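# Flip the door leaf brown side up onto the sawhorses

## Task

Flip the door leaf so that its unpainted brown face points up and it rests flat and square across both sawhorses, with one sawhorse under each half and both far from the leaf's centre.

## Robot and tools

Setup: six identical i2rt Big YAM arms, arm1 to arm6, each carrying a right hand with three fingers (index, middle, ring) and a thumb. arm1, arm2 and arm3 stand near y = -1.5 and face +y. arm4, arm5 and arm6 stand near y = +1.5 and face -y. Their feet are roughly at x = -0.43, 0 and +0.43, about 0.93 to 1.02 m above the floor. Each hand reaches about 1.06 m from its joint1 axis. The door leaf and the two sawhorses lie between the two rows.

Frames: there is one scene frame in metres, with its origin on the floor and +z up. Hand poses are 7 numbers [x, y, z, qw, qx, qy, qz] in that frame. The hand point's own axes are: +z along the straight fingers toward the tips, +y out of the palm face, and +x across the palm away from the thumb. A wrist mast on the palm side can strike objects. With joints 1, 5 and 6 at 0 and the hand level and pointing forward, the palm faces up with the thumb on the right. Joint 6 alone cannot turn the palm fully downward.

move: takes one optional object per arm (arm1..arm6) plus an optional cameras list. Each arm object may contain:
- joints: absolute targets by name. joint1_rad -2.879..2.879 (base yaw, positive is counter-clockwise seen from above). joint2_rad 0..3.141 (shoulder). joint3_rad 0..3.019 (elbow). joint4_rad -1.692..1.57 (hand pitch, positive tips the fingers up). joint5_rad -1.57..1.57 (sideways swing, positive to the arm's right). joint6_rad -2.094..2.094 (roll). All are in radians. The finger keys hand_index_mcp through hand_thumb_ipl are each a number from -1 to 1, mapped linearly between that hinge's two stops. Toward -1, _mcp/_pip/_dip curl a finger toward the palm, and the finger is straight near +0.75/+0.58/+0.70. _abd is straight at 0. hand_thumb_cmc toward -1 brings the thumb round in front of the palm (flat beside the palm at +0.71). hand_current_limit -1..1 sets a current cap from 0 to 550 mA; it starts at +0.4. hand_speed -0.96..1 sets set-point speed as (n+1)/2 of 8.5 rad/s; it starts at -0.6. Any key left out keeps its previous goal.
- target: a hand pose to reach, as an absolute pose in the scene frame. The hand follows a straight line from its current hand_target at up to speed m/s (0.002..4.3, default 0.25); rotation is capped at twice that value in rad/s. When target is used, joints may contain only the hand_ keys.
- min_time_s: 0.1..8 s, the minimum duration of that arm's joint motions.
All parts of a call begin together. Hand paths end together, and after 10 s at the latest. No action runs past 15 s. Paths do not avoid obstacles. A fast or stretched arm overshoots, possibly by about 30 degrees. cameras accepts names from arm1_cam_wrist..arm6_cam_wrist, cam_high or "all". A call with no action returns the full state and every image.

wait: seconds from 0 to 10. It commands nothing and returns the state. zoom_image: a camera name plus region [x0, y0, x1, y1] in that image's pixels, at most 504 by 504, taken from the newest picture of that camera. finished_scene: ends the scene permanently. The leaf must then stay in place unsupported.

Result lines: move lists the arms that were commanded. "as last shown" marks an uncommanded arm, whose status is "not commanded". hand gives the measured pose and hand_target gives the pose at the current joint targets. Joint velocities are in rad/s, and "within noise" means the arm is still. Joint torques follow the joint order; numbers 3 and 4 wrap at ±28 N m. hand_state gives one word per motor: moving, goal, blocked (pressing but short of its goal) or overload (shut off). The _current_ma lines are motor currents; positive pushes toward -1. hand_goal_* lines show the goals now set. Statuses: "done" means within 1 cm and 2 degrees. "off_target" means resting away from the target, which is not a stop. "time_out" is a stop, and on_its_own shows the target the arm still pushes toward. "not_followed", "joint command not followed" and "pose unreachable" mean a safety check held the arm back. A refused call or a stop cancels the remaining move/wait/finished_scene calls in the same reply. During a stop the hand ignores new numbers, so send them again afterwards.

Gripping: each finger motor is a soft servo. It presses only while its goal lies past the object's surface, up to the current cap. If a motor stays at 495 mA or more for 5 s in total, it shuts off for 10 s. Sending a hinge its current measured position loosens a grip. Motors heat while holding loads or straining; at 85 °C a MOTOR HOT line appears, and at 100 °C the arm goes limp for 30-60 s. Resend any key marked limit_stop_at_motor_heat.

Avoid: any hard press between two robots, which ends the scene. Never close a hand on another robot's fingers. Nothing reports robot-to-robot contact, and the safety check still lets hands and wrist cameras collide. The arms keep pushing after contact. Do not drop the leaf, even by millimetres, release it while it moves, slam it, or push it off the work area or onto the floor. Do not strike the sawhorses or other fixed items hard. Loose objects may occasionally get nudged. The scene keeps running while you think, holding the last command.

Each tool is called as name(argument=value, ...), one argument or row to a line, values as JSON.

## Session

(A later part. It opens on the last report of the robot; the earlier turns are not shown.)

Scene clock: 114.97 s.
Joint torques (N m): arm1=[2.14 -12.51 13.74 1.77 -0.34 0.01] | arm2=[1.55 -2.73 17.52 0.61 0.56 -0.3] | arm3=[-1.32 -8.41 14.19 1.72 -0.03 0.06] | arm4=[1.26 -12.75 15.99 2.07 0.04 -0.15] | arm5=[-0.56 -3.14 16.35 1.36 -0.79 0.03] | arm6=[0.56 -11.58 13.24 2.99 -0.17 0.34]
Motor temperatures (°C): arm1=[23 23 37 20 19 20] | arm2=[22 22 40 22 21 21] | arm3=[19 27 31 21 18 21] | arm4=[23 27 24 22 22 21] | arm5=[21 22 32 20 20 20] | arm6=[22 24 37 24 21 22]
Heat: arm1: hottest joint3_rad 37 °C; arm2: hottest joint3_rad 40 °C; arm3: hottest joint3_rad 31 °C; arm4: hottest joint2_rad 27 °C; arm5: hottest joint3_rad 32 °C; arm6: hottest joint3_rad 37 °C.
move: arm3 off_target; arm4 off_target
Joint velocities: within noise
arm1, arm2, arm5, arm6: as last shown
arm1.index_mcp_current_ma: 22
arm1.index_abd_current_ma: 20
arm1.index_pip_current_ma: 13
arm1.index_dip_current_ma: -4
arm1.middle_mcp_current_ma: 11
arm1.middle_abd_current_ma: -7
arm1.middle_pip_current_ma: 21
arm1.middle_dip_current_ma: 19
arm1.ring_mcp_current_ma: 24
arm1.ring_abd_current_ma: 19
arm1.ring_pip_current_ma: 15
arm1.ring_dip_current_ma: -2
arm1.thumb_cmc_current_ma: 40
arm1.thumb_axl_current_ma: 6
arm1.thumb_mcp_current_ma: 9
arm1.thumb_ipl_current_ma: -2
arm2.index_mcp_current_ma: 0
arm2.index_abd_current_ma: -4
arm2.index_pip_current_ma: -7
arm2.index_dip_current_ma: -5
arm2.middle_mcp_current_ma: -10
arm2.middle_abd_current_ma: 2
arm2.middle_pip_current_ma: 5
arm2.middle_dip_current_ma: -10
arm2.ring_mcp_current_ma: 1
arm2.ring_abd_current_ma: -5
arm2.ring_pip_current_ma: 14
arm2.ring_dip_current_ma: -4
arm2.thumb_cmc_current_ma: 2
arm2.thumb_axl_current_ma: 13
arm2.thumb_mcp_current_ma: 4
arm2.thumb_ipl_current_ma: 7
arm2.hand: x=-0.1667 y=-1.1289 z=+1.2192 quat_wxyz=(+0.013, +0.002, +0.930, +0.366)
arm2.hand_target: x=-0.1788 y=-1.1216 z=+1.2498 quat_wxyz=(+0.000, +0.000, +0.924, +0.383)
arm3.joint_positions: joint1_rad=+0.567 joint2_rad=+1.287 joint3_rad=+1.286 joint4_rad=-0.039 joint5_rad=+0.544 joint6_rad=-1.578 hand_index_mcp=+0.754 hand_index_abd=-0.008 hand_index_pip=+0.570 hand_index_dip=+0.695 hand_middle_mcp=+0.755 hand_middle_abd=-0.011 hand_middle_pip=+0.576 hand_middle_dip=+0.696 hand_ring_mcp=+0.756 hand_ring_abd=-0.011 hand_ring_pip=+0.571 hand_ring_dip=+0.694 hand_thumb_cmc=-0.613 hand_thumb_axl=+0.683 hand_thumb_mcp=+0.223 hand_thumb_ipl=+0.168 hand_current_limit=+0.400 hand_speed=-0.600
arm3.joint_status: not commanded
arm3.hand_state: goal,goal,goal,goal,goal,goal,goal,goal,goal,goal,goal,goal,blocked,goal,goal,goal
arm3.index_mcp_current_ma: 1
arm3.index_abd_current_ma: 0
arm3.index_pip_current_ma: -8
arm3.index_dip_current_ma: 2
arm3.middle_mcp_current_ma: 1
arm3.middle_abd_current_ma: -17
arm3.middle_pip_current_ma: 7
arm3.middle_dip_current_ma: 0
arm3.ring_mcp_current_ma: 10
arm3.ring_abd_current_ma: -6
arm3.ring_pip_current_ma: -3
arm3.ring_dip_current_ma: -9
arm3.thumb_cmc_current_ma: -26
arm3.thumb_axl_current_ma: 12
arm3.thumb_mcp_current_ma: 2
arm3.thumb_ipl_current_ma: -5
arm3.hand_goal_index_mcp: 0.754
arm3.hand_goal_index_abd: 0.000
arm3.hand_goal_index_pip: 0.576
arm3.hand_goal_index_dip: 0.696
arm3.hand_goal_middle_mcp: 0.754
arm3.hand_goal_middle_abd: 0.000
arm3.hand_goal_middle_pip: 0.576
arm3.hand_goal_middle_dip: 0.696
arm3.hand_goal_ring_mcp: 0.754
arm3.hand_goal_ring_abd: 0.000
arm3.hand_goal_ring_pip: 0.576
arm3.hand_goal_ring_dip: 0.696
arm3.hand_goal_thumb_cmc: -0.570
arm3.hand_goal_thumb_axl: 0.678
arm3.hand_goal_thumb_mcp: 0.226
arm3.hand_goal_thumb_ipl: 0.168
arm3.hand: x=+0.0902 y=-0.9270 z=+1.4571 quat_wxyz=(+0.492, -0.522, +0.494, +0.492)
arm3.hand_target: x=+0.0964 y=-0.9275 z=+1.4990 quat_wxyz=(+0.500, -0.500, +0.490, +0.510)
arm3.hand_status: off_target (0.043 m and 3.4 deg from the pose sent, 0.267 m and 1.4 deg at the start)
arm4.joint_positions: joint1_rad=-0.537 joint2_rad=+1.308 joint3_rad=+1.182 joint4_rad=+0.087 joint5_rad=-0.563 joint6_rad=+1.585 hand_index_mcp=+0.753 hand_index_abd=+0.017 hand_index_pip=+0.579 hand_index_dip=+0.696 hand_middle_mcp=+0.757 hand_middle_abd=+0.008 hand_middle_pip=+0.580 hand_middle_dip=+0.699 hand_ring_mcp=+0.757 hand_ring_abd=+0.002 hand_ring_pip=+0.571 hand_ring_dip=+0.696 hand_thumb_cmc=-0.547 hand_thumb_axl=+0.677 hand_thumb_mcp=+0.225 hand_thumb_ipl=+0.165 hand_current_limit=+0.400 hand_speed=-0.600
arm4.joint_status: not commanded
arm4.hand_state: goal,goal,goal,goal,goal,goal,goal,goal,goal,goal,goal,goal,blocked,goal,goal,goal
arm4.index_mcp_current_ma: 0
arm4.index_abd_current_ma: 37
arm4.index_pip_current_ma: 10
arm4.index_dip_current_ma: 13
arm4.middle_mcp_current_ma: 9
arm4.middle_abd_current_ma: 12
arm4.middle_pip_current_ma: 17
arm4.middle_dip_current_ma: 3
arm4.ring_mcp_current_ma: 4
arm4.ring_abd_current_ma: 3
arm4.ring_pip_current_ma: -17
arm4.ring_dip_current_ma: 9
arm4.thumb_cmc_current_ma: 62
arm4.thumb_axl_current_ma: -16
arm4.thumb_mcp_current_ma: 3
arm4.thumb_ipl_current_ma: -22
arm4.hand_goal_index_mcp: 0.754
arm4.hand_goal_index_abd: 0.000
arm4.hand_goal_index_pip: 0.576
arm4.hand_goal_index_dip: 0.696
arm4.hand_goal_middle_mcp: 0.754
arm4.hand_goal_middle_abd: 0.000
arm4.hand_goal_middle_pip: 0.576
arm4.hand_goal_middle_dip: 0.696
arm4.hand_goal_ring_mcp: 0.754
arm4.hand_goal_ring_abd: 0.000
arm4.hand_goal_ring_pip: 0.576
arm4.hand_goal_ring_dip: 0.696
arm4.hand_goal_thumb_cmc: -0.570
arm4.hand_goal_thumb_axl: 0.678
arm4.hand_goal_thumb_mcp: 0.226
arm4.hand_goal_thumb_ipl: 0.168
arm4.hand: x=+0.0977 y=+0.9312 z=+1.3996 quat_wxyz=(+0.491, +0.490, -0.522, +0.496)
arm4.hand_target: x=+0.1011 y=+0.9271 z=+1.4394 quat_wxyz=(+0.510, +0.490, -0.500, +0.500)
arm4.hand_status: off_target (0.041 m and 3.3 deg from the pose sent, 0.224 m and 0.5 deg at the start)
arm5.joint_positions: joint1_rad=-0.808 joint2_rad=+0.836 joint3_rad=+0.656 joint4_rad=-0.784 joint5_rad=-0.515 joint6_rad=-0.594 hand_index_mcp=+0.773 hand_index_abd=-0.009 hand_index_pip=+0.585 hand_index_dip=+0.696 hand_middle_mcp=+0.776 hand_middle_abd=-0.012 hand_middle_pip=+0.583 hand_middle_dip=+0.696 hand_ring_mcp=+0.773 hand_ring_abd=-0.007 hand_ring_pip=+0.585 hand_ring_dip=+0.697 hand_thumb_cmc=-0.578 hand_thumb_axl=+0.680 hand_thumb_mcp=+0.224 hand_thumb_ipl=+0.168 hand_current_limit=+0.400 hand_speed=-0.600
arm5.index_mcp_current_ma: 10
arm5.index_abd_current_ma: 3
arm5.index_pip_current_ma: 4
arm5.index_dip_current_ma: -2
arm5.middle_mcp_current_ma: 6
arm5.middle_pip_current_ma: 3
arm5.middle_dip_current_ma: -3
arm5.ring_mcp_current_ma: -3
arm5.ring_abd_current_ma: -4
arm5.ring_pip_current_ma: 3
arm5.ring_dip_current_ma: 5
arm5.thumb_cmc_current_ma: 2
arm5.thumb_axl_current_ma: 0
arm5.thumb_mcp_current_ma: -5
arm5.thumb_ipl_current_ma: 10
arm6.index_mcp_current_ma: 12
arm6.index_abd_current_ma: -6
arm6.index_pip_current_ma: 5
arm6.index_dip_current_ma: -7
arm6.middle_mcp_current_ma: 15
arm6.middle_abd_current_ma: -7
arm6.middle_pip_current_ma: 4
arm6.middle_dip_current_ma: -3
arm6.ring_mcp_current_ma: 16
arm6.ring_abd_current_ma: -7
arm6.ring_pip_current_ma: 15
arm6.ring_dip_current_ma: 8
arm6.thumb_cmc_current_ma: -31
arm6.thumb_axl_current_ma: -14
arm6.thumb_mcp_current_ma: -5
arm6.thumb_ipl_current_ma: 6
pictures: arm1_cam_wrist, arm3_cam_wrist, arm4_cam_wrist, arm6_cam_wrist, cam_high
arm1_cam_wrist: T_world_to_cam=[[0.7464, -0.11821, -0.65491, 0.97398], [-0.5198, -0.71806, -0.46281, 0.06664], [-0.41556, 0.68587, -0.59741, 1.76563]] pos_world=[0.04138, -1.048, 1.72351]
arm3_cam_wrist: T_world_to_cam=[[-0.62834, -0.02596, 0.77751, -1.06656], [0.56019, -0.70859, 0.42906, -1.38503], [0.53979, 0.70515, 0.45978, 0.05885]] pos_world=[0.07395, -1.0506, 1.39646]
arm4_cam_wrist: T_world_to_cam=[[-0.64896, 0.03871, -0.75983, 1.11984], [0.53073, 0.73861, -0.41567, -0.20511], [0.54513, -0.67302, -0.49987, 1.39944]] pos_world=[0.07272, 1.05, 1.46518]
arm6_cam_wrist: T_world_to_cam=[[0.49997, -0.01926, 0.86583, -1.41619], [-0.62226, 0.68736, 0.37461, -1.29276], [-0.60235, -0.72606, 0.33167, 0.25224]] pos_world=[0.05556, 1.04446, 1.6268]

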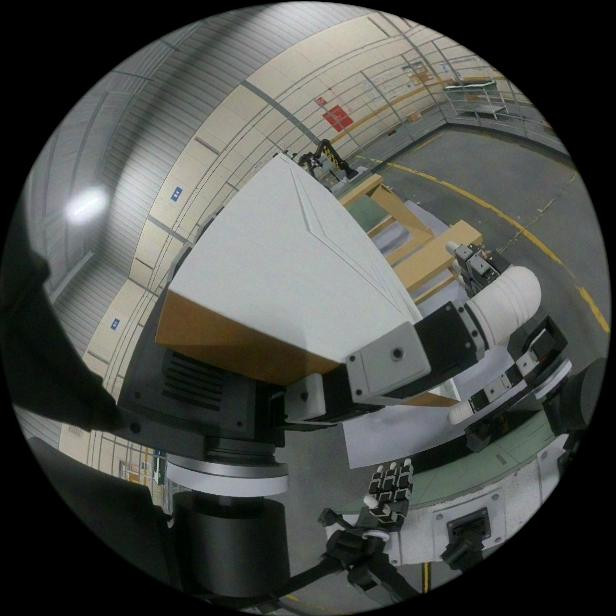

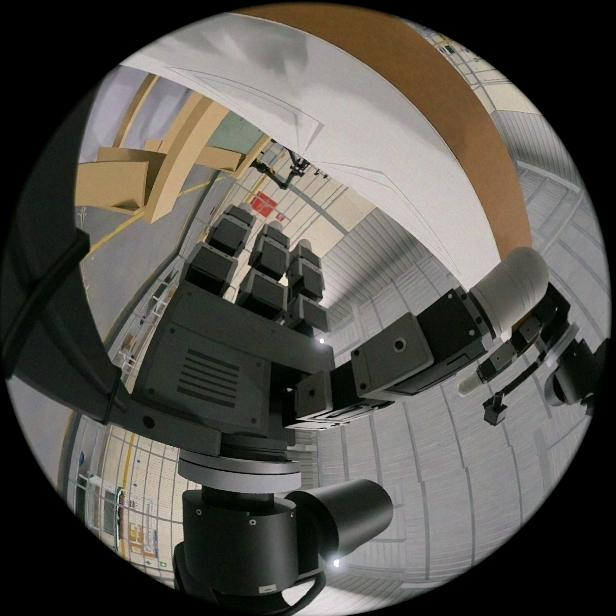

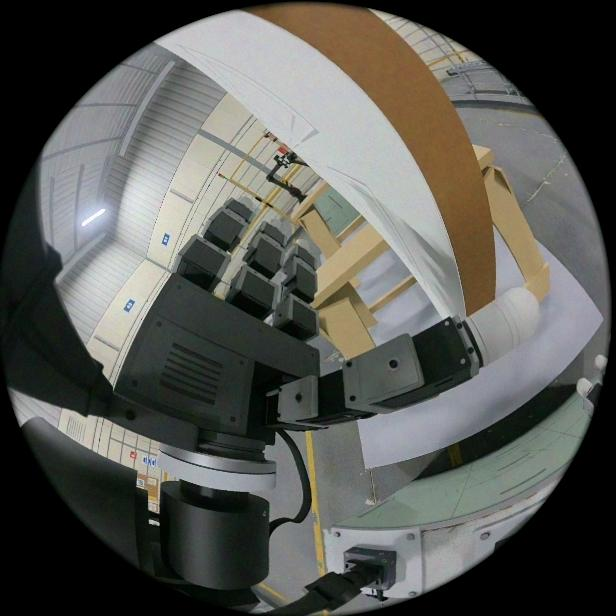

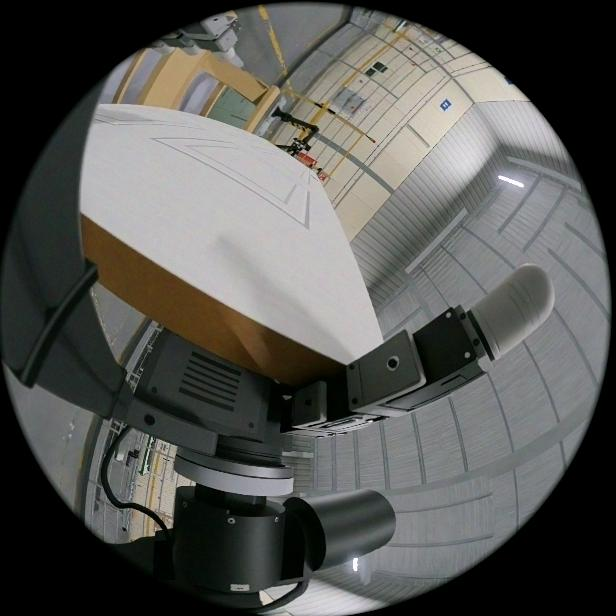

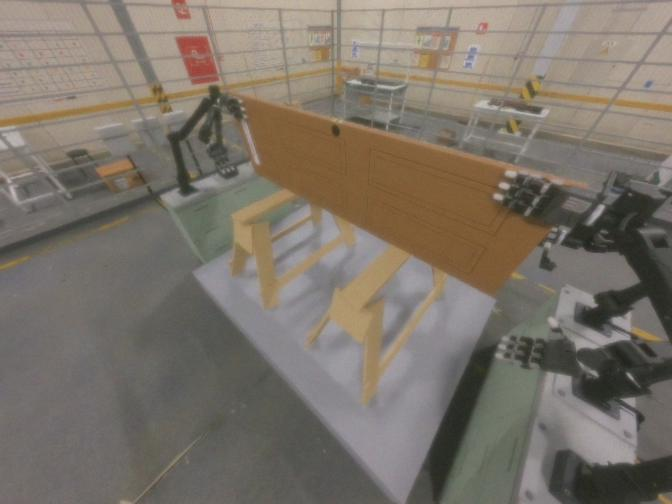

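move(
  arm3={"target": [0.008, -0.92, 1.50, 0.5, -0.5, 0.4695, 0.5287], "speed": 0.06},
  arm4={"target": [0.020, 0.92, 1.45, 0.5287, 0.4695, -0.5, 0.5], "speed": 0.06},
  cameras=["arm3_cam_wrist", "arm4_cam_wrist"],
)

Scene clock: 117.27 s.
Joint torques (N m): arm1=[2.02 -12.51 13.75 1.77 -0.34 0.01] | arm2=[1.73 -2.78 17.55 0.61 0.57 -0.31] | arm3=[-0.03 -9.35 14.2 2.84 0.05 0.04] | arm4=[-0.03 -13.39 16.17 3.6 -0.24 0.06] | arm5=[-0.56 -3.14 16.35 1.36 -0.79 0.03] | arm6=[0.56 -11.4 13.22 2.89 -0.14 0.34]
Motor temperatures (°C): arm1=[23 23 37 20 19 20] | arm2=[22 22 40 21 21 21] | arm3=[19 26 31 21 18 21] | arm4=[23 27 25 22 22 21] | arm5=[21 22 32 20 20 20] | arm6=[22 24 37 24 21 22]
Heat: arm1: hottest joint3_rad 37 °C; arm2: hottest joint3_rad 40 °C; arm3: hottest joint3_rad 31 °C; arm4: hottest joint2_rad 27 °C; arm5: hottest joint3_rad 32 °C; arm6: hottest joint3_rad 37 °C.
move: arm3 off_target; arm4 off_target
Joint velocities: within noise
arm1, arm2, arm5, arm6: as last shown
arm1.index_mcp_current_ma: 26
arm1.index_abd_current_ma: 5
arm1.index_pip_current_ma: 2
arm1.index_dip_current_ma: 1
arm1.middle_mcp_current_ma: 21
arm1.middle_abd_current_ma: 0
arm1.middle_dip_current_ma: 9
arm1.ring_mcp_current_ma: 8
arm1.ring_abd_current_ma: 14
arm1.ring_pip_current_ma: 28
arm1.ring_dip_current_ma: 0
arm1.thumb_cmc_current_ma: 42
arm1.thumb_axl_current_ma: -13
arm1.thumb_mcp_current_ma: -4
arm1.thumb_ipl_current_ma: 5
arm2.index_mcp_current_ma: 3
arm2.index_abd_current_ma: -5
arm2.index_pip_current_ma: 0
arm2.index_dip_current_ma: -10
arm2.middle_abd_current_ma: 6
arm2.middle_pip_current_ma: 7
arm2.middle_dip_current_ma: -8
arm2.ring_mcp_current_ma: 4
arm2.ring_abd_current_ma: 1
arm2.ring_pip_current_ma: 11
arm2.ring_dip_current_ma: -6
arm2.thumb_cmc_current_ma: 7
arm2.thumb_axl_current_ma: 5
arm2.thumb_mcp_current_ma: 11
arm2.thumb_ipl_current_ma: 8
arm3.joint_positions: joint1_rad=+0.677 joint2_rad=+1.415 joint3_rad=+1.392 joint4_rad=+0.014 joint5_rad=+0.628 joint6_rad=-1.608 hand_index_mcp=+0.754 hand_index_abd=-0.008 hand_index_pip=+0.570 hand_index_dip=+0.695 hand_middle_mcp=+0.755 hand_middle_abd=-0.011 hand_middle_pip=+0.573 hand_middle_dip=+0.696 hand_ring_mcp=+0.756 hand_ring_abd=-0.011 hand_ring_pip=+0.571 hand_ring_dip=+0.694 hand_thumb_cmc=-0.613 hand_thumb_axl=+0.683 hand_thumb_mcp=+0.223 hand_thumb_ipl=+0.168 hand_current_limit=+0.400 hand_speed=-0.600
arm3.joint_status: not commanded
arm3.hand_state: goal,goal,goal,goal,goal,goal,goal,goal,goal,goal,goal,goal,blocked,goal,goal,goal
arm3.index_mcp_current_ma: 3
arm3.index_abd_current_ma: -4
arm3.index_pip_current_ma: -5
arm3.index_dip_current_ma: 3
arm3.middle_mcp_current_ma: 2
arm3.middle_abd_current_ma: -12
arm3.middle_pip_current_ma: 5
arm3.middle_dip_current_ma: -6
arm3.ring_mcp_current_ma: 11
arm3.ring_abd_current_ma: -6
arm3.ring_pip_current_ma: -2
arm3.ring_dip_current_ma: -8
arm3.thumb_cmc_current_ma: -27
arm3.thumb_axl_current_ma: 9
arm3.thumb_mcp_current_ma: 7
arm3.thumb_ipl_current_ma: -1
arm3.hand_goal_index_mcp: 0.754
arm3.hand_goal_index_abd: 0.000
arm3.hand_goal_index_pip: 0.576
arm3.hand_goal_index_dip: 0.696
arm3.hand_goal_middle_mcp: 0.754
arm3.hand_goal_middle_abd: 0.000
arm3.hand_goal_middle_pip: 0.576
arm3.hand_goal_middle_dip: 0.696
arm3.hand_goal_ring_mcp: 0.754
arm3.hand_goal_ring_abd: 0.000
arm3.hand_goal_ring_pip: 0.576
arm3.hand_goal_ring_dip: 0.696
arm3.hand_goal_thumb_cmc: -0.570
arm3.hand_goal_thumb_axl: 0.678
arm3.hand_goal_thumb_mcp: 0.226
arm3.hand_goal_thumb_ipl: 0.168
arm3.hand: x=+0.0157 y=-0.9202 z=+1.4573 quat_wxyz=(+0.496, -0.524, +0.476, +0.502)
arm3.hand_target: x=+0.0104 y=-0.9228 z=+1.4987 quat_wxyz=(+0.500, -0.500, +0.470, +0.529)
arm3.hand_status: off_target (0.043 m and 4.3 deg from the pose sent, 0.093 m and 5.7 deg at the start)
arm4.joint_positions: joint1_rad=-0.635 joint2_rad=+1.422 joint3_rad=+1.306 joint4_rad=+0.104 joint5_rad=-0.631 joint6_rad=+1.597 hand_index_mcp=+0.753 hand_index_abd=+0.017 hand_index_pip=+0.578 hand_index_dip=+0.696 hand_middle_mcp=+0.750 hand_middle_abd=+0.008 hand_middle_pip=+0.580 hand_middle_dip=+0.699 hand_ring_mcp=+0.749 hand_ring_abd=+0.002 hand_ring_pip=+0.571 hand_ring_dip=+0.696 hand_thumb_cmc=-0.547 hand_thumb_axl=+0.677 hand_thumb_mcp=+0.225 hand_thumb_ipl=+0.165 hand_current_limit=+0.400 hand_speed=-0.600
arm4.joint_status: not commanded
arm4.hand_state: goal,goal,goal,goal,goal,goal,goal,goal,goal,goal,goal,goal,blocked,goal,goal,goal
arm4.index_mcp_current_ma: 4
arm4.index_abd_current_ma: 34
arm4.index_pip_current_ma: 20
arm4.index_dip_current_ma: 7
arm4.middle_mcp_current_ma: -25
arm4.middle_abd_current_ma: 20
arm4.middle_pip_current_ma: 12
arm4.middle_dip_current_ma: 7
arm4.ring_mcp_current_ma: -21
arm4.ring_abd_current_ma: 3
arm4.ring_pip_current_ma: -13
arm4.ring_dip_current_ma: -5
arm4.thumb_cmc_current_ma: 63
arm4.thumb_axl_current_ma: -14
arm4.thumb_mcp_current_ma: 8
arm4.thumb_ipl_current_ma: -15
arm4.hand_goal_index_mcp: 0.754
arm4.hand_goal_index_abd: 0.000
arm4.hand_goal_index_pip: 0.576
arm4.hand_goal_index_dip: 0.696
arm4.hand_goal_middle_mcp: 0.754
arm4.hand_goal_middle_abd: 0.000
arm4.hand_goal_middle_pip: 0.576
arm4.hand_goal_middle_dip: 0.696
arm4.hand_goal_ring_mcp: 0.754
arm4.hand_goal_ring_abd: 0.000
arm4.hand_goal_ring_pip: 0.576
arm4.hand_goal_ring_dip: 0.696
arm4.hand_goal_thumb_cmc: -0.570
arm4.hand_goal_thumb_axl: 0.678
arm4.hand_goal_thumb_mcp: 0.226
arm4.hand_goal_thumb_ipl: 0.168
arm4.hand: x=+0.0293 y=+0.9251 z=+1.4110 quat_wxyz=(+0.505, +0.477, -0.523, +0.494)
arm4.hand_target: x=+0.0220 y=+0.9224 z=+1.4493 quat_wxyz=(+0.529, +0.470, -0.500, +0.500)
arm4.hand_status: off_target (0.040 m and 3.9 deg from the pose sent, 0.093 m and 5.6 deg at the start)
arm5.index_mcp_current_ma: 8
arm5.index_abd_current_ma: 5
arm5.index_pip_current_ma: 5
arm5.index_dip_current_ma: -8
arm5.middle_mcp_current_ma: 7
arm5.middle_abd_current_ma: -1
arm5.middle_pip_current_ma: 0
arm5.middle_dip_current_ma: -4
arm5.ring_mcp_current_ma: -5
arm5.ring_abd_current_ma: -1
arm5.ring_pip_current_ma: -1
arm5.ring_dip_current_ma: 6
arm5.thumb_cmc_current_ma: 7
arm5.thumb_axl_current_ma: -4
arm5.thumb_mcp_current_ma: -11
arm5.thumb_ipl_current_ma: 12
arm6.index_mcp_current_ma: 15
arm6.index_abd_current_ma: 1
arm6.index_dip_current_ma: -11
arm6.middle_mcp_current_ma: 16
arm6.middle_abd_current_ma: -10
arm6.middle_pip_current_ma: 1
arm6.middle_dip_current_ma: -7
arm6.ring_mcp_current_ma: 13
arm6.ring_abd_current_ma: -6
arm6.ring_pip_current_ma: 2
arm6.ring_dip_current_ma: 7
arm6.thumb_cmc_current_ma: -30
arm6.thumb_axl_current_ma: -13
arm6.thumb_mcp_current_ma: -4
arm6.thumb_ipl_current_ma: 9
arm3_cam_wrist: T_world_to_cam=[[-0.63693, -0.06491, 0.76819, -1.13555], [0.57336, -0.70599, 0.41574, -1.31692], [0.51534, 0.70525, 0.48688, 0.05508]] pos_world=[0.00343, -1.04228, 1.39299]
arm4_cam_wrist: T_world_to_cam=[[-0.6496, 0.04075, -0.75918, 1.08165], [0.55202, 0.71191, -0.43412, -0.10947], [0.52277, -0.70109, -0.48495, 1.44388]] pos_world=[0.00824, 1.04614, 1.47386]

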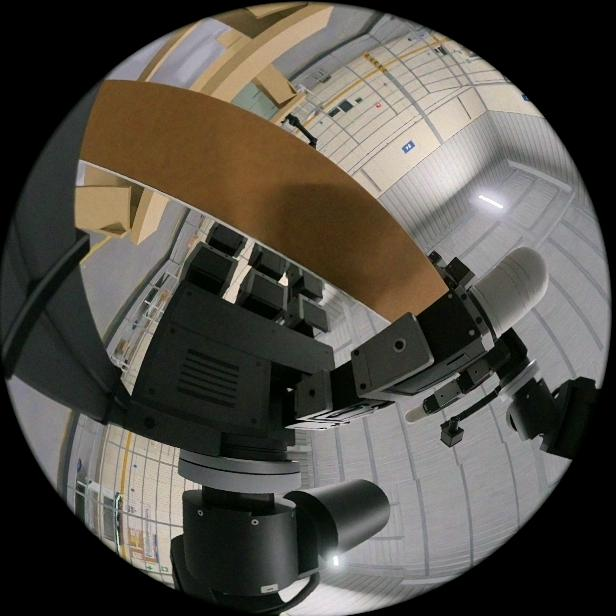

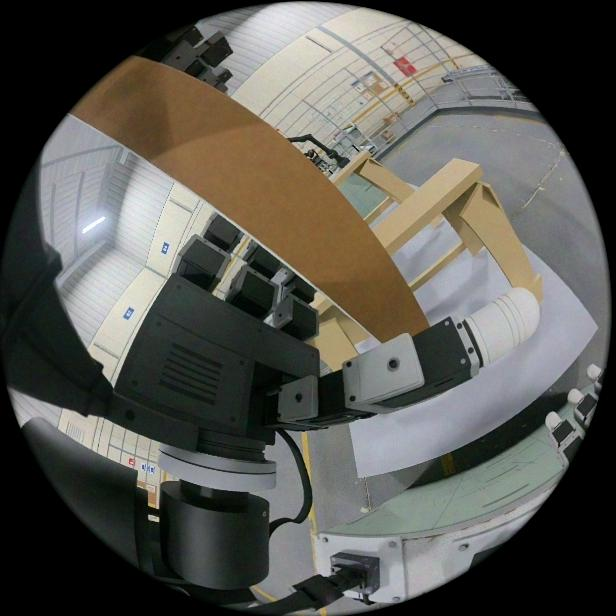

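move(
  arm3={"target": [-0.030, -0.92, 1.50, 0.5, -0.5, 0.4695, 0.5287], "speed": 0.05},
  arm4={"target": [-0.014, 0.92, 1.45, 0.5287, 0.4695, -0.5, 0.5], "speed": 0.05},
  cameras=["arm3_cam_wrist", "arm4_cam_wrist", "cam_high"],
)

Scene clock: 118.90 s.
Joint torques (N m): arm1=[1.9 -12.57 13.74 1.78 -0.34 0] | arm2=[1.73 -2.84 17.54 0.62 0.56 -0.3] | arm3=[0.03 -10.34 14.12 2.69 0.06 0.05] | arm4=[-0.15 -14.15 16.17 3.51 -0.17 0.03] | arm5=[-0.56 -3.14 16.34 1.37 -0.79 0.03] | arm6=[0.73 -11.63 13.2 2.95 -0.15 0.33]
Motor temperatures (°C): arm1=[23 23 37 20 19 20] | arm2=[22 22 40 21 21 21] | arm3=[19 26 32 21 18 21] | arm4=[23 27 25 22 22 21] | arm5=[21 22 32 20 20 20] | arm6=[22 24 37 24 21 22]
Heat: arm1: hottest joint3_rad 37 °C; arm2: hottest joint3_rad 40 °C; arm3: hottest joint3_rad 32 °C; arm4: hottest joint2_rad 27 °C; arm5: hottest joint3_rad 32 °C; arm6: hottest joint3_rad 37 °C.
move: arm3 off_target; arm4 off_target
Joint velocities: within noise
arm1, arm2, arm5, arm6: as last shown
arm1.index_mcp_current_ma: 27
arm1.index_abd_current_ma: 8
arm1.index_pip_current_ma: -3
arm1.index_dip_current_ma: 5
arm1.middle_mcp_current_ma: 20
arm1.middle_pip_current_ma: 24
arm1.middle_dip_current_ma: 12
arm1.ring_mcp_current_ma: 18
arm1.ring_abd_current_ma: 2
arm1.ring_pip_current_ma: 20
arm1.ring_dip_current_ma: 12
arm1.thumb_cmc_current_ma: 31
arm1.thumb_axl_current_ma: -6
arm1.thumb_mcp_current_ma: 7
arm1.thumb_ipl_current_ma: 2
arm2.index_mcp_current_ma: 4
arm2.index_abd_current_ma: 1
arm2.index_pip_current_ma: -8
arm2.index_dip_current_ma: -5
arm2.middle_mcp_current_ma: 1
arm2.middle_abd_current_ma: 1
arm2.middle_dip_current_ma: -4
arm2.ring_mcp_current_ma: 9
arm2.ring_abd_current_ma: -11
arm2.ring_pip_current_ma: 16
arm2.ring_dip_current_ma: -8
arm2.thumb_cmc_current_ma: 0
arm2.thumb_axl_current_ma: 16
arm2.thumb_mcp_current_ma: 19
arm2.thumb_ipl_current_ma: 18
arm3.joint_positions: joint1_rad=+0.733 joint2_rad=+1.479 joint3_rad=+1.462 joint4_rad=+0.017 joint5_rad=+0.685 joint6_rad=-1.613 hand_index_mcp=+0.754 hand_index_abd=-0.008 hand_index_pip=+0.570 hand_index_dip=+0.695 hand_middle_mcp=+0.755 hand_middle_abd=-0.011 hand_middle_pip=+0.572 hand_middle_dip=+0.696 hand_ring_mcp=+0.756 hand_ring_abd=-0.011 hand_ring_pip=+0.571 hand_ring_dip=+0.694 hand_thumb_cmc=-0.613 hand_thumb_axl=+0.683 hand_thumb_mcp=+0.223 hand_thumb_ipl=+0.168 hand_current_limit=+0.400 hand_speed=-0.600
arm3.joint_status: not commanded
arm3.hand_state: goal,goal,goal,goal,goal,goal,goal,goal,goal,goal,goal,goal,blocked,goal,goal,goal
arm3.index_mcp_current_ma: 5
arm3.index_abd_current_ma: -7
arm3.index_pip_current_ma: -7
arm3.index_dip_current_ma: 4
arm3.middle_mcp_current_ma: 6
arm3.middle_abd_current_ma: -17
arm3.middle_pip_current_ma: 6
arm3.middle_dip_current_ma: -6
arm3.ring_mcp_current_ma: 12
arm3.ring_abd_current_ma: -6
arm3.ring_pip_current_ma: -1
arm3.ring_dip_current_ma: -11
arm3.thumb_cmc_current_ma: -29
arm3.thumb_axl_current_ma: 7
arm3.thumb_mcp_current_ma: 6
arm3.thumb_ipl_current_ma: -7
arm3.hand_goal_index_mcp: 0.754
arm3.hand_goal_index_abd: 0.000
arm3.hand_goal_index_pip: 0.576
arm3.hand_goal_index_dip: 0.696
arm3.hand_goal_middle_mcp: 0.754
arm3.hand_goal_middle_abd: 0.000
arm3.hand_goal_middle_pip: 0.576
arm3.hand_goal_middle_dip: 0.696
arm3.hand_goal_ring_mcp: 0.754
arm3.hand_goal_ring_abd: 0.000
arm3.hand_goal_ring_pip: 0.576
arm3.hand_goal_ring_dip: 0.696
arm3.hand_goal_thumb_cmc: -0.570
arm3.hand_goal_thumb_axl: 0.678
arm3.hand_goal_thumb_mcp: 0.226
arm3.hand_goal_thumb_ipl: 0.168
arm3.hand: x=-0.0218 y=-0.9199 z=+1.4602 quat_wxyz=(+0.498, -0.523, +0.475, +0.504)
arm3.hand_target: x=-0.0277 y=-0.9227 z=+1.4990 quat_wxyz=(+0.500, -0.500, +0.470, +0.529)
arm3.hand_status: off_target (0.041 m and 3.9 deg from the pose sent, 0.062 m and 4.2 deg at the start)
arm4.joint_positions: joint1_rad=-0.684 joint2_rad=+1.478 joint3_rad=+1.367 joint4_rad=+0.104 joint5_rad=-0.683 joint6_rad=+1.603 hand_index_mcp=+0.762 hand_index_abd=+0.017 hand_index_pip=+0.581 hand_index_dip=+0.696 hand_middle_mcp=+0.750 hand_middle_abd=+0.008 hand_middle_pip=+0.578 hand_middle_dip=+0.699 hand_ring_mcp=+0.750 hand_ring_abd=+0.002 hand_ring_pip=+0.571 hand_ring_dip=+0.696 hand_thumb_cmc=-0.547 hand_thumb_axl=+0.677 hand_thumb_mcp=+0.225 hand_thumb_ipl=+0.165 hand_current_limit=+0.400 hand_speed=-0.600
arm4.joint_status: not commanded
arm4.hand_state: goal,goal,goal,goal,goal,goal,goal,goal,goal,goal,goal,goal,blocked,goal,goal,goal
arm4.index_mcp_current_ma: 21
arm4.index_abd_current_ma: 25
arm4.index_pip_current_ma: 13
arm4.index_dip_current_ma: -1
arm4.middle_mcp_current_ma: -24
arm4.middle_abd_current_ma: 19
arm4.middle_pip_current_ma: 6
arm4.middle_dip_current_ma: 0
arm4.ring_mcp_current_ma: -37
arm4.ring_abd_current_ma: 7
arm4.ring_pip_current_ma: -19
arm4.ring_dip_current_ma: 1
arm4.thumb_cmc_current_ma: 67
arm4.thumb_axl_current_ma: -13
arm4.thumb_mcp_current_ma: 8
arm4.thumb_ipl_current_ma: -10
arm4.hand_goal_index_mcp: 0.754
arm4.hand_goal_index_abd: 0.000
arm4.hand_goal_index_pip: 0.576
arm4.hand_goal_index_dip: 0.696
arm4.hand_goal_middle_mcp: 0.754
arm4.hand_goal_middle_abd: 0.000
arm4.hand_goal_middle_pip: 0.576
arm4.hand_goal_middle_dip: 0.696
arm4.hand_goal_ring_mcp: 0.754
arm4.hand_goal_ring_abd: 0.000
arm4.hand_goal_ring_pip: 0.576
arm4.hand_goal_ring_dip: 0.696
arm4.hand_goal_thumb_cmc: -0.570
arm4.hand_goal_thumb_axl: 0.678
arm4.hand_goal_thumb_mcp: 0.226
arm4.hand_goal_thumb_ipl: 0.168
arm4.hand: x=-0.0024 y=+0.9240 z=+1.4123 quat_wxyz=(+0.504, +0.476, -0.522, +0.497)
arm4.hand_target: x=-0.0120 y=+0.9225 z=+1.4491 quat_wxyz=(+0.529, +0.470, -0.500, +0.500)
arm4.hand_status: off_target (0.040 m and 3.8 deg from the pose sent, 0.059 m and 3.9 deg at the start)
arm5.index_mcp_current_ma: 9
arm5.index_abd_current_ma: 9
arm5.index_pip_current_ma: 7
arm5.index_dip_current_ma: -4
arm5.middle_mcp_current_ma: 6
arm5.middle_abd_current_ma: -3
arm5.middle_dip_current_ma: -7
arm5.ring_mcp_current_ma: -2
arm5.ring_abd_current_ma: 4
arm5.ring_pip_current_ma: 1
arm5.thumb_cmc_current_ma: 8
arm5.thumb_axl_current_ma: 0
arm5.thumb_mcp_current_ma: -10
arm5.thumb_ipl_current_ma: 11
arm6.joint_positions: joint1_rad=+0.701 joint2_rad=+1.789 joint3_rad=+2.459 joint4_rad=-0.683 joint5_rad=+0.679 joint6_rad=-1.419 hand_index_mcp=+0.777 hand_index_abd=-0.022 hand_index_pip=+0.590 hand_index_dip=+0.698 hand_middle_mcp=+0.777 hand_middle_abd=-0.020 hand_middle_pip=+0.591 hand_middle_dip=+0.699 hand_ring_mcp=+0.778 hand_ring_abd=-0.019 hand_ring_pip=+0.592 hand_ring_dip=+0.699 hand_thumb_cmc=-0.633 hand_thumb_axl=+0.677 hand_thumb_mcp=+0.222 hand_thumb_ipl=+0.169 hand_current_limit=+0.400 hand_speed=-0.600
arm6.index_mcp_current_ma: 21
arm6.index_abd_current_ma: -3
arm6.index_pip_current_ma: 3
arm6.middle_mcp_current_ma: 14
arm6.middle_abd_current_ma: -3
arm6.middle_pip_current_ma: -3
arm6.middle_dip_current_ma: -4
arm6.ring_mcp_current_ma: 18
arm6.ring_abd_current_ma: -5
arm6.ring_pip_current_ma: 12
arm6.ring_dip_current_ma: 13
arm6.thumb_cmc_current_ma: -31
arm6.thumb_axl_current_ma: -7
arm6.thumb_mcp_current_ma: 0
arm3_cam_wrist: T_world_to_cam=[[-0.63677, -0.07045, 0.76783, -1.16613], [0.57352, -0.70887, 0.41058, -1.29163], [0.51537, 0.70181, 0.49179, 0.06244]] pos_world=[-0.03397, -1.04158, 1.395]
arm4_cam_wrist: T_world_to_cam=[[-0.64771, 0.03543, -0.76106, 1.06954], [0.55076, 0.712, -0.43558, -0.08862], [0.52644, -0.70129, -0.48068, 1.45453]] pos_world=[-0.02416, 1.04524, 1.47456]

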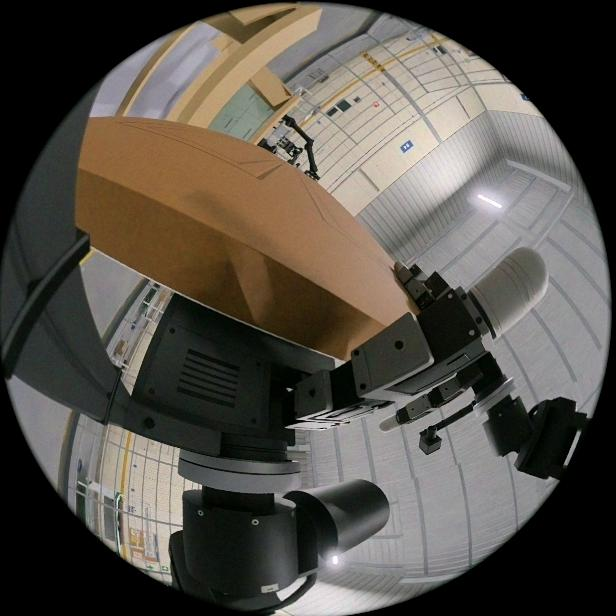

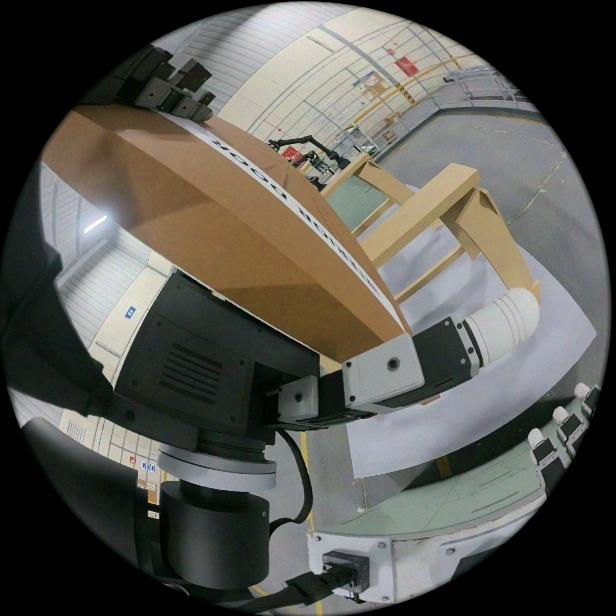

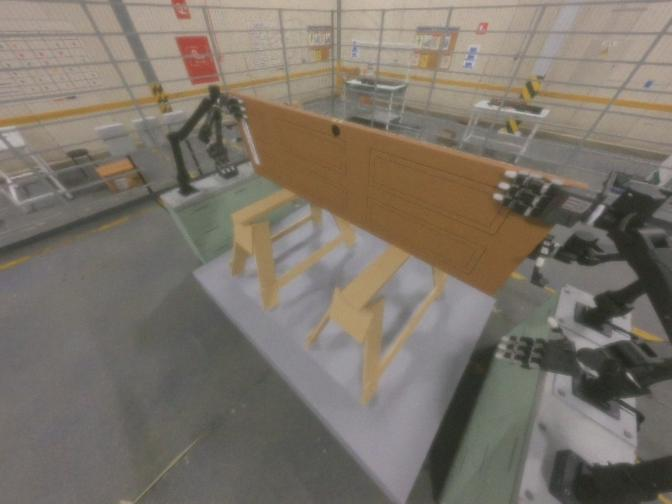

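move(
  arm1={"target": [0.082, -0.91, 1.66, -0.49, 0.51, 0.495, 0.505], "speed": 0.02},
  arm6={"target": [0.092, 0.90, 1.685, 0.505, 0.495, 0.51, -0.49], "speed": 0.02},
  arm3={"target": [-0.012, -0.92, 1.50, 0.5, -0.5, 0.4695, 0.5287], "speed": 0.02},
  arm4={"target": [0.002, 0.92, 1.45, 0.5287, 0.4695, -0.5, 0.5], "speed": 0.02},
  cameras=["arm1_cam_wrist", "arm3_cam_wrist", "arm4_cam_wrist", "arm6_cam_wrist", "cam_high"],
)

Scene clock: 124.20 s.
Joint torques (N m): arm1=[1.44 -13.45 12.52 1.91 -0.03 0.04] | arm2=[1.85 -2.67 17.54 0.62 0.55 -0.29] | arm3=[-0.26 -12.16 12.12 2.66 -0.61 0.05] | arm4=[0.21 -15.97 13.86 3.54 0.78 0.01] | arm5=[-0.56 -3.14 16.34 1.37 -0.79 0.03] | arm6=[2.02 -15.33 8.35 2.51 -0.02 0.14]
Motor temperatures (°C): arm1=[23 23 37 20 18 20] | arm2=[22 22 40 21 21 21] | arm3=[19 26 33 21 18 21] | arm4=[23 27 26 22 22 21] | arm5=[21 22 32 20 20 20] | arm6=[22 24 36 24 21 21]
Heat: arm1: hottest joint3_rad 37 °C; arm2: hottest joint3_rad 40 °C; arm3: hottest joint3_rad 33 °C; arm4: hottest joint2_rad 27 °C; arm5: hottest joint3_rad 32 °C; arm6: hottest joint3_rad 36 °C.
move: arm1 off_target; arm3 off_target; arm4 off_target; arm6 not_followed
Joint velocities: within noise
arm1.joint_positions: joint1_rad=-0.762 joint2_rad=+1.863 joint3_rad=+2.507 joint4_rad=-0.659 joint5_rad=-0.773 joint6_rad=+1.549 hand_index_mcp=+0.759 hand_index_abd=+0.014 hand_index_pip=+0.582 hand_index_dip=+0.698 hand_middle_mcp=+0.759 hand_middle_abd=+0.011 hand_middle_pip=+0.583 hand_middle_dip=+0.697 hand_ring_mcp=+0.749 hand_ring_abd=+0.017 hand_ring_pip=+0.583 hand_ring_dip=+0.697 hand_thumb_cmc=-0.544 hand_thumb_axl=+0.675 hand_thumb_mcp=+0.223 hand_thumb_ipl=+0.170 hand_current_limit=+0.400 hand_speed=-0.600
arm1.joint_status: not commanded
arm1.hand_state: goal,goal,goal,goal,goal,goal,goal,goal,goal,goal,goal,goal,blocked,goal,goal,goal
arm1.index_mcp_current_ma: 13
arm1.index_abd_current_ma: 14
arm1.index_pip_current_ma: 23
arm1.index_dip_current_ma: 1
arm1.middle_mcp_current_ma: -3
arm1.middle_abd_current_ma: 1
arm1.middle_pip_current_ma: 17
arm1.middle_dip_current_ma: -1
arm1.ring_mcp_current_ma: -5
arm1.ring_abd_current_ma: 19
arm1.ring_pip_current_ma: 14
arm1.ring_dip_current_ma: -1
arm1.thumb_cmc_current_ma: 49
arm1.thumb_axl_current_ma: 2
arm1.thumb_mcp_current_ma: -2
arm1.thumb_ipl_current_ma: 5
arm1.hand_goal_index_mcp: 0.754
arm1.hand_goal_index_abd: 0.000
arm1.hand_goal_index_pip: 0.576
arm1.hand_goal_index_dip: 0.696
arm1.hand_goal_middle_mcp: 0.754
arm1.hand_goal_middle_abd: 0.000
arm1.hand_goal_middle_pip: 0.576
arm1.hand_goal_middle_dip: 0.696
arm1.hand_goal_ring_mcp: 0.754
arm1.hand_goal_ring_abd: 0.000
arm1.hand_goal_ring_pip: 0.576
arm1.hand_goal_ring_dip: 0.696
arm1.hand_goal_thumb_cmc: -0.570
arm1.hand_goal_thumb_axl: 0.678
arm1.hand_goal_thumb_mcp: 0.226
arm1.hand_goal_thumb_ipl: 0.168
arm1.hand: x=+0.0762 y=-0.9268 z=+1.6678 quat_wxyz=(-0.485, +0.509, +0.494, +0.511)
arm1.hand_target: x=+0.0811 y=-0.9107 z=+1.6589 quat_wxyz=(-0.490, +0.509, +0.494, +0.506)
arm1.hand_status: off_target (0.019 m and 0.9 deg from the pose sent, 0.050 m and 10.1 deg at the start)
arm2: as last shown
arm2.index_mcp_current_ma: 1
arm2.index_abd_current_ma: -6
arm2.index_pip_current_ma: -4
arm2.index_dip_current_ma: -11
arm2.middle_mcp_current_ma: -9
arm2.middle_abd_current_ma: 8
arm2.middle_pip_current_ma: 13
arm2.middle_dip_current_ma: 1
arm2.ring_mcp_current_ma: 11
arm2.ring_abd_current_ma: -5
arm2.ring_pip_current_ma: 6
arm2.ring_dip_current_ma: 10
arm2.thumb_cmc_current_ma: 3
arm2.thumb_axl_current_ma: 2
arm2.thumb_mcp_current_ma: 10
arm2.thumb_ipl_current_ma: 9
arm3.joint_positions: joint1_rad=+0.713 joint2_rad=+1.476 joint3_rad=+1.463 joint4_rad=+0.017 joint5_rad=+0.673 joint6_rad=-1.612 hand_index_mcp=+0.787 hand_index_abd=-0.014 hand_index_pip=+0.593 hand_index_dip=+0.696 hand_middle_mcp=+0.772 hand_middle_abd=-0.017 hand_middle_pip=+0.589 hand_middle_dip=+0.696 hand_ring_mcp=+0.760 hand_ring_abd=-0.017 hand_ring_pip=+0.587 hand_ring_dip=+0.696 hand_thumb_cmc=-0.613 hand_thumb_axl=+0.683 hand_thumb_mcp=+0.223 hand_thumb_ipl=+0.168 hand_current_limit=+0.400 hand_speed=-0.600
arm3.joint_status: not commanded
arm3.hand_state: blocked,goal,goal,goal,goal,goal,goal,goal,goal,goal,goal,goal,blocked,goal,goal,goal
arm3.index_mcp_current_ma: 29
arm3.index_abd_current_ma: -6
arm3.index_pip_current_ma: 9
arm3.index_dip_current_ma: 0
arm3.middle_mcp_current_ma: 10
arm3.middle_abd_current_ma: -17
arm3.middle_pip_current_ma: 18
arm3.middle_dip_current_ma: -5
arm3.ring_mcp_current_ma: 13
arm3.ring_abd_current_ma: -7
arm3.ring_pip_current_ma: 9
arm3.ring_dip_current_ma: -6
arm3.thumb_cmc_current_ma: -22
arm3.thumb_axl_current_ma: 10
arm3.thumb_mcp_current_ma: 2
arm3.thumb_ipl_current_ma: -1
arm3.hand_goal_index_mcp: 0.754
arm3.hand_goal_index_abd: 0.000
arm3.hand_goal_index_pip: 0.576
arm3.hand_goal_index_dip: 0.696
arm3.hand_goal_middle_mcp: 0.754
arm3.hand_goal_middle_abd: 0.000
arm3.hand_goal_middle_pip: 0.576
arm3.hand_goal_middle_dip: 0.696
arm3.hand_goal_ring_mcp: 0.754
arm3.hand_goal_ring_abd: 0.000
arm3.hand_goal_ring_pip: 0.576
arm3.hand_goal_ring_dip: 0.696
arm3.hand_goal_thumb_cmc: -0.570
arm3.hand_goal_thumb_axl: 0.678
arm3.hand_goal_thumb_mcp: 0.226
arm3.hand_goal_thumb_ipl: 0.168
arm3.hand: x=-0.0116 y=-0.9129 z=+1.4623 quat_wxyz=(+0.500, -0.519, +0.477, +0.503)
arm3.hand_target: x=-0.0108 y=-0.9213 z=+1.4993 quat_wxyz=(+0.500, -0.500, +0.469, +0.529)
arm3.hand_status: off_target (0.038 m and 3.8 deg from the pose sent, 0.041 m and 3.9 deg at the start)
arm4.joint_positions: joint1_rad=-0.665 joint2_rad=+1.475 joint3_rad=+1.367 joint4_rad=+0.104 joint5_rad=-0.686 joint6_rad=+1.606 hand_index_mcp=+0.781 hand_index_abd=+0.021 hand_index_pip=+0.590 hand_index_dip=+0.699 hand_middle_mcp=+0.783 hand_middle_abd=+0.021 hand_middle_pip=+0.590 hand_middle_dip=+0.700 hand_ring_mcp=+0.785 hand_ring_abd=+0.016 hand_ring_pip=+0.592 hand_ring_dip=+0.701 hand_thumb_cmc=-0.547 hand_thumb_axl=+0.677 hand_thumb_mcp=+0.225 hand_thumb_ipl=+0.165 hand_current_limit=+0.400 hand_speed=-0.600
arm4.joint_status: not commanded
arm4.hand_state: blocked,blocked,goal,goal,blocked,blocked,goal,goal,blocked,goal,goal,goal,blocked,goal,goal,goal
arm4.index_mcp_current_ma: 86
arm4.index_abd_current_ma: 36
arm4.index_pip_current_ma: 35
arm4.index_dip_current_ma: 22
arm4.middle_mcp_current_ma: 89
arm4.middle_abd_current_ma: 40
arm4.middle_pip_current_ma: 53
arm4.middle_dip_current_ma: 2
arm4.ring_mcp_current_ma: 98
arm4.ring_abd_current_ma: 27
arm4.ring_pip_current_ma: 45
arm4.ring_dip_current_ma: 23
arm4.thumb_cmc_current_ma: 66
arm4.thumb_axl_current_ma: -18
arm4.thumb_mcp_current_ma: 2
arm4.thumb_ipl_current_ma: -9
arm4.hand_goal_index_mcp: 0.754
arm4.hand_goal_index_abd: 0.000
arm4.hand_goal_index_pip: 0.576
arm4.hand_goal_index_dip: 0.696
arm4.hand_goal_middle_mcp: 0.754
arm4.hand_goal_middle_abd: 0.000
arm4.hand_goal_middle_pip: 0.576
arm4.hand_goal_middle_dip: 0.696
arm4.hand_goal_ring_mcp: 0.754
arm4.hand_goal_ring_abd: 0.000
arm4.hand_goal_ring_pip: 0.576
arm4.hand_goal_ring_dip: 0.696
arm4.hand_goal_thumb_cmc: -0.570
arm4.hand_goal_thumb_axl: 0.678
arm4.hand_goal_thumb_mcp: 0.226
arm4.hand_goal_thumb_ipl: 0.168
arm4.hand: x=+0.0091 y=+0.9165 z=+1.4146 quat_wxyz=(+0.500, +0.481, -0.516, +0.503)
arm4.hand_target: x=+0.0034 y=+0.9213 z=+1.4496 quat_wxyz=(+0.528, +0.470, -0.500, +0.500)
arm4.hand_status: off_target (0.036 m and 4.0 deg from the pose sent, 0.038 m and 3.8 deg at the start)
arm5.joint_positions: joint1_rad=-0.808 joint2_rad=+0.836 joint3_rad=+0.656 joint4_rad=-0.784 joint5_rad=-0.515 joint6_rad=-0.594 hand_index_mcp=+0.773 hand_index_abd=-0.009 hand_index_pip=+0.585 hand_index_dip=+0.696 hand_middle_mcp=+0.776 hand_middle_abd=-0.012 hand_middle_pip=+0.583 hand_middle_dip=+0.696 hand_ring_mcp=+0.773 hand_ring_abd=-0.007 hand_ring_pip=+0.585 hand_ring_dip=+0.697 hand_thumb_cmc=-0.578 hand_thumb_axl=+0.680 hand_thumb_mcp=+0.224 hand_thumb_ipl=+0.168 hand_current_limit=+0.400 hand_speed=-0.600
arm5.joint_status: not commanded
arm5.hand_state: goal,goal,goal,goal,blocked,goal,goal,goal,goal,goal,goal,goal,goal,goal,goal,goal
arm5.index_mcp_current_ma: 11
arm5.index_abd_current_ma: 4
arm5.index_pip_current_ma: 3
arm5.index_dip_current_ma: -2
arm5.middle_mcp_current_ma: 4
arm5.middle_abd_current_ma: 0
arm5.middle_pip_current_ma: 4
arm5.middle_dip_current_ma: -6
arm5.ring_mcp_current_ma: -6
arm5.ring_abd_current_ma: -1
arm5.ring_pip_current_ma: 5
arm5.ring_dip_current_ma: 7
arm5.thumb_cmc_current_ma: 2
arm5.thumb_axl_current_ma: -2
arm5.thumb_mcp_current_ma: -6
arm5.thumb_ipl_current_ma: 9
arm5.hand_goal_index_mcp: 0.754
arm5.hand_goal_index_abd: 0.000
arm5.hand_goal_index_pip: 0.576
arm5.hand_goal_index_dip: 0.696
arm5.hand_goal_middle_mcp: 0.754
arm5.hand_goal_middle_abd: 0.000
arm5.hand_goal_middle_pip: 0.576
arm5.hand_goal_middle_dip: 0.696
arm5.hand_goal_ring_mcp: 0.754
arm5.hand_goal_ring_abd: 0.000
arm5.hand_goal_ring_pip: 0.576
arm5.hand_goal_ring_dip: 0.696
arm5.hand_goal_thumb_cmc: -0.570
arm5.hand_goal_thumb_axl: 0.678
arm5.hand_goal_thumb_mcp: 0.226
arm5.hand_goal_thumb_ipl: 0.168
arm5.hand: x=-0.1665 y=+1.1464 z=+1.2751 quat_wxyz=(+0.371, +0.928, +0.007, +0.010)
arm5.hand_target: x=-0.1792 y=+1.1411 z=+1.2999 quat_wxyz=(+0.383, +0.924, +0.000, +0.000)
arm5.hand_status: not commanded
arm6.joint_positions: joint1_rad=+0.705 joint2_rad=+1.790 joint3_rad=+2.460 joint4_rad=-0.683 joint5_rad=+0.683 joint6_rad=-1.421 hand_index_mcp=+0.768 hand_index_abd=-0.022 hand_index_pip=+0.584 hand_index_dip=+0.698 hand_middle_mcp=+0.765 hand_middle_abd=-0.020 hand_middle_pip=+0.585 hand_middle_dip=+0.699 hand_ring_mcp=+0.766 hand_ring_abd=-0.018 hand_ring_pip=+0.586 hand_ring_dip=+0.699 hand_thumb_cmc=-0.628 hand_thumb_axl=+0.677 hand_thumb_mcp=+0.222 hand_thumb_ipl=+0.169 hand_current_limit=+0.400 hand_speed=-0.600
arm6.joint_status: not commanded
arm6.hand_state: goal,blocked,goal,goal,goal,goal,goal,goal,goal,goal,goal,goal,blocked,goal,goal,goal
arm6.index_mcp_current_ma: 15
arm6.index_abd_current_ma: -7
arm6.index_pip_current_ma: 8
arm6.index_dip_current_ma: -6
arm6.middle_mcp_current_ma: 13
arm6.middle_abd_current_ma: -10
arm6.middle_pip_current_ma: -2
arm6.middle_dip_current_ma: -3
arm6.ring_mcp_current_ma: 9
arm6.ring_abd_current_ma: -4
arm6.ring_pip_current_ma: 5
arm6.ring_dip_current_ma: 12
arm6.thumb_cmc_current_ma: -27
arm6.thumb_axl_current_ma: -8
arm6.thumb_mcp_current_ma: -3
arm6.thumb_ipl_current_ma: 12
arm6.hand_goal_index_mcp: 0.754
arm6.hand_goal_index_abd: 0.000
arm6.hand_goal_index_pip: 0.576
arm6.hand_goal_index_dip: 0.696
arm6.hand_goal_middle_mcp: 0.754
arm6.hand_goal_middle_abd: 0.000
arm6.hand_goal_middle_pip: 0.576
arm6.hand_goal_middle_dip: 0.696
arm6.hand_goal_ring_mcp: 0.754
arm6.hand_goal_ring_abd: 0.000
arm6.hand_goal_ring_pip: 0.576
arm6.hand_goal_ring_dip: 0.696
arm6.hand_goal_thumb_cmc: -0.570
arm6.hand_goal_thumb_axl: 0.678
arm6.hand_goal_thumb_mcp: 0.226
arm6.hand_goal_thumb_ipl: 0.168
arm6.hand: x=+0.0272 y=+0.9215 z=+1.6855 quat_wxyz=(+0.542, +0.523, +0.479, -0.450)
arm6.hand_target: x=+0.0270 y=+0.9213 z=+1.6855 quat_wxyz=(+0.542, +0.523, +0.479, -0.450)
arm6.hand_status: not_followed (0.068 m and 7.9 deg from the pose sent, 0.070 m and 8.0 deg at the start)
led back after a hold (arm6 arm): the arm was led back toward your command in small steps, so it may still be short of it.
pose unreachable (arm6 arm): on one or more control steps of this call this arm could not follow its commanded pose, so it was not sent that pose on those steps. On the call's last step it was still not sent that pose. It may still have moved: this result reports where it is.
cause: moving toward the commanded pose would bring a part of the arm too close to another arm (the arm5 arm, along the way the arms are being sent, or toward where that arm still pushes).
arm1_cam_wrist: T_world_to_cam=[[0.63213, -0.10211, -0.7681, 1.16172], [-0.57406, -0.72751, -0.37573, -0.05742], [-0.52044, 0.67845, -0.5185, 1.65722]] pos_world=[0.09516, -1.04751, 1.73002]
arm3_cam_wrist: T_world_to_cam=[[-0.63524, -0.06632, 0.76946, -1.15944], [0.56814, -0.715, 0.40741, -1.29434], [0.52315, 0.69597, 0.49188, 0.04589]] pos_world=[-0.02516, -1.03429, 1.3969]
arm4_cam_wrist: T_world_to_cam=[[-0.64801, 0.01929, -0.76139, 1.09432], [0.53561, 0.72226, -0.43756, -0.09503], [0.54148, -0.69135, -0.47836, 1.43184]] pos_world=[-0.01528, 1.03744, 1.47656]
arm6_cam_wrist: T_world_to_cam=[[0.50172, -0.019, 0.86482, -1.41549], [-0.6217, 0.68723, 0.37577, -1.29418], [-0.60147, -0.72619, 0.33299, 0.25248]] pos_world=[0.05746, 1.04586, 1.6264]

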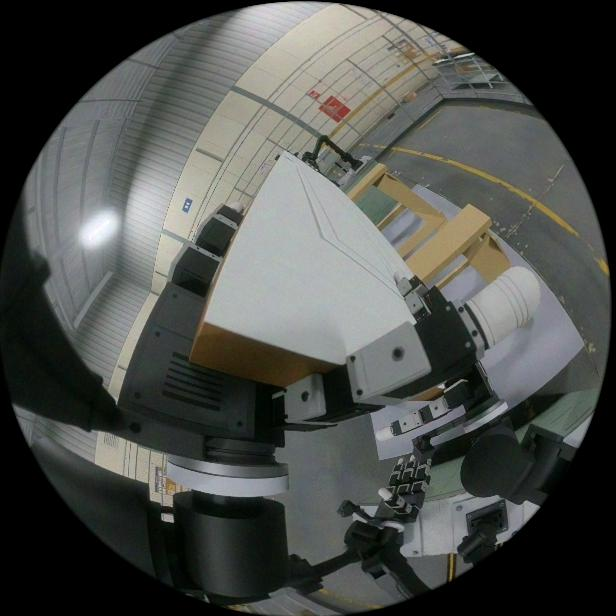

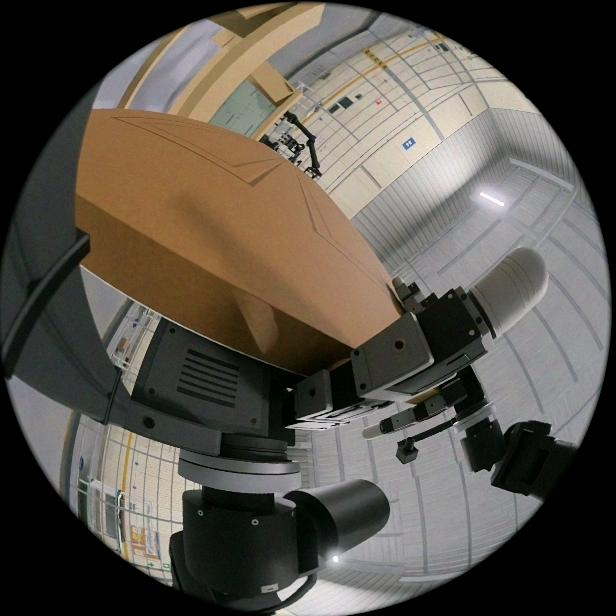

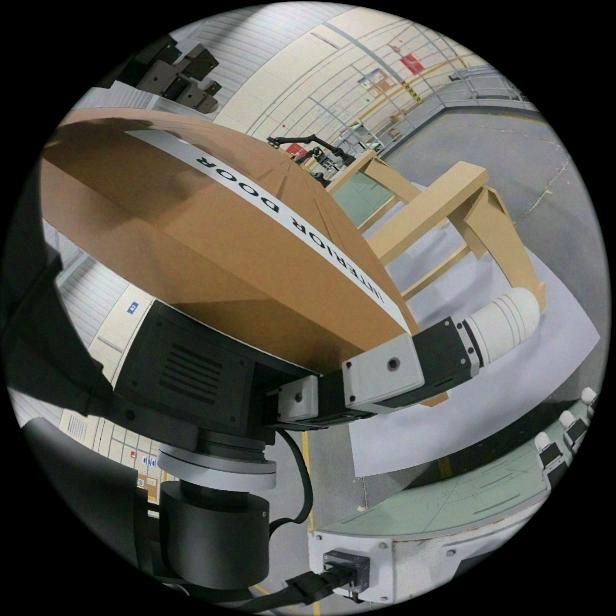

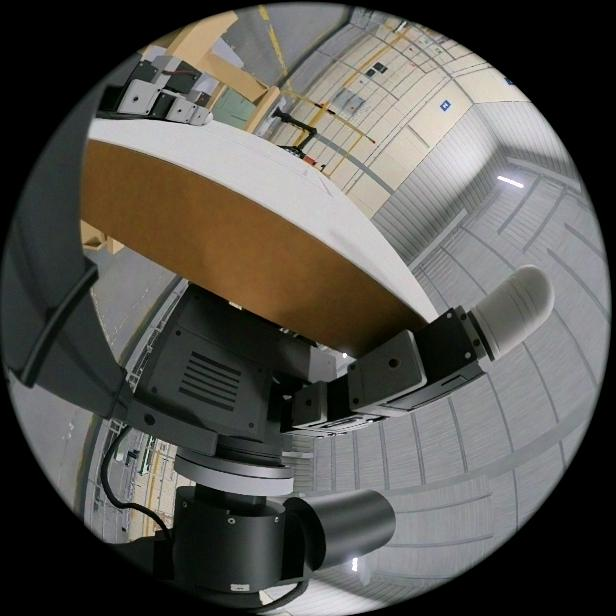

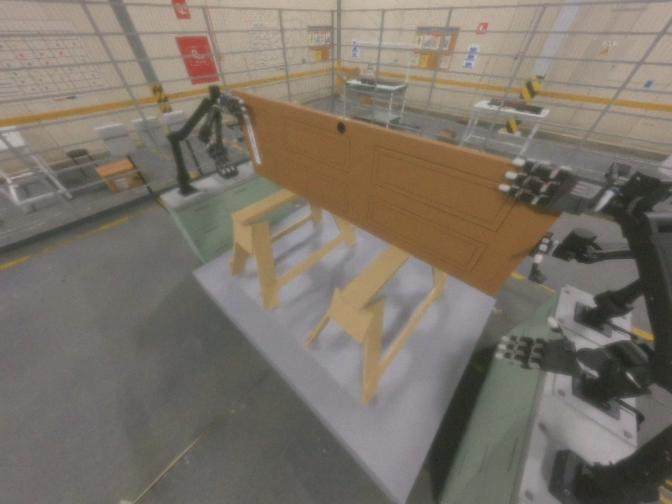

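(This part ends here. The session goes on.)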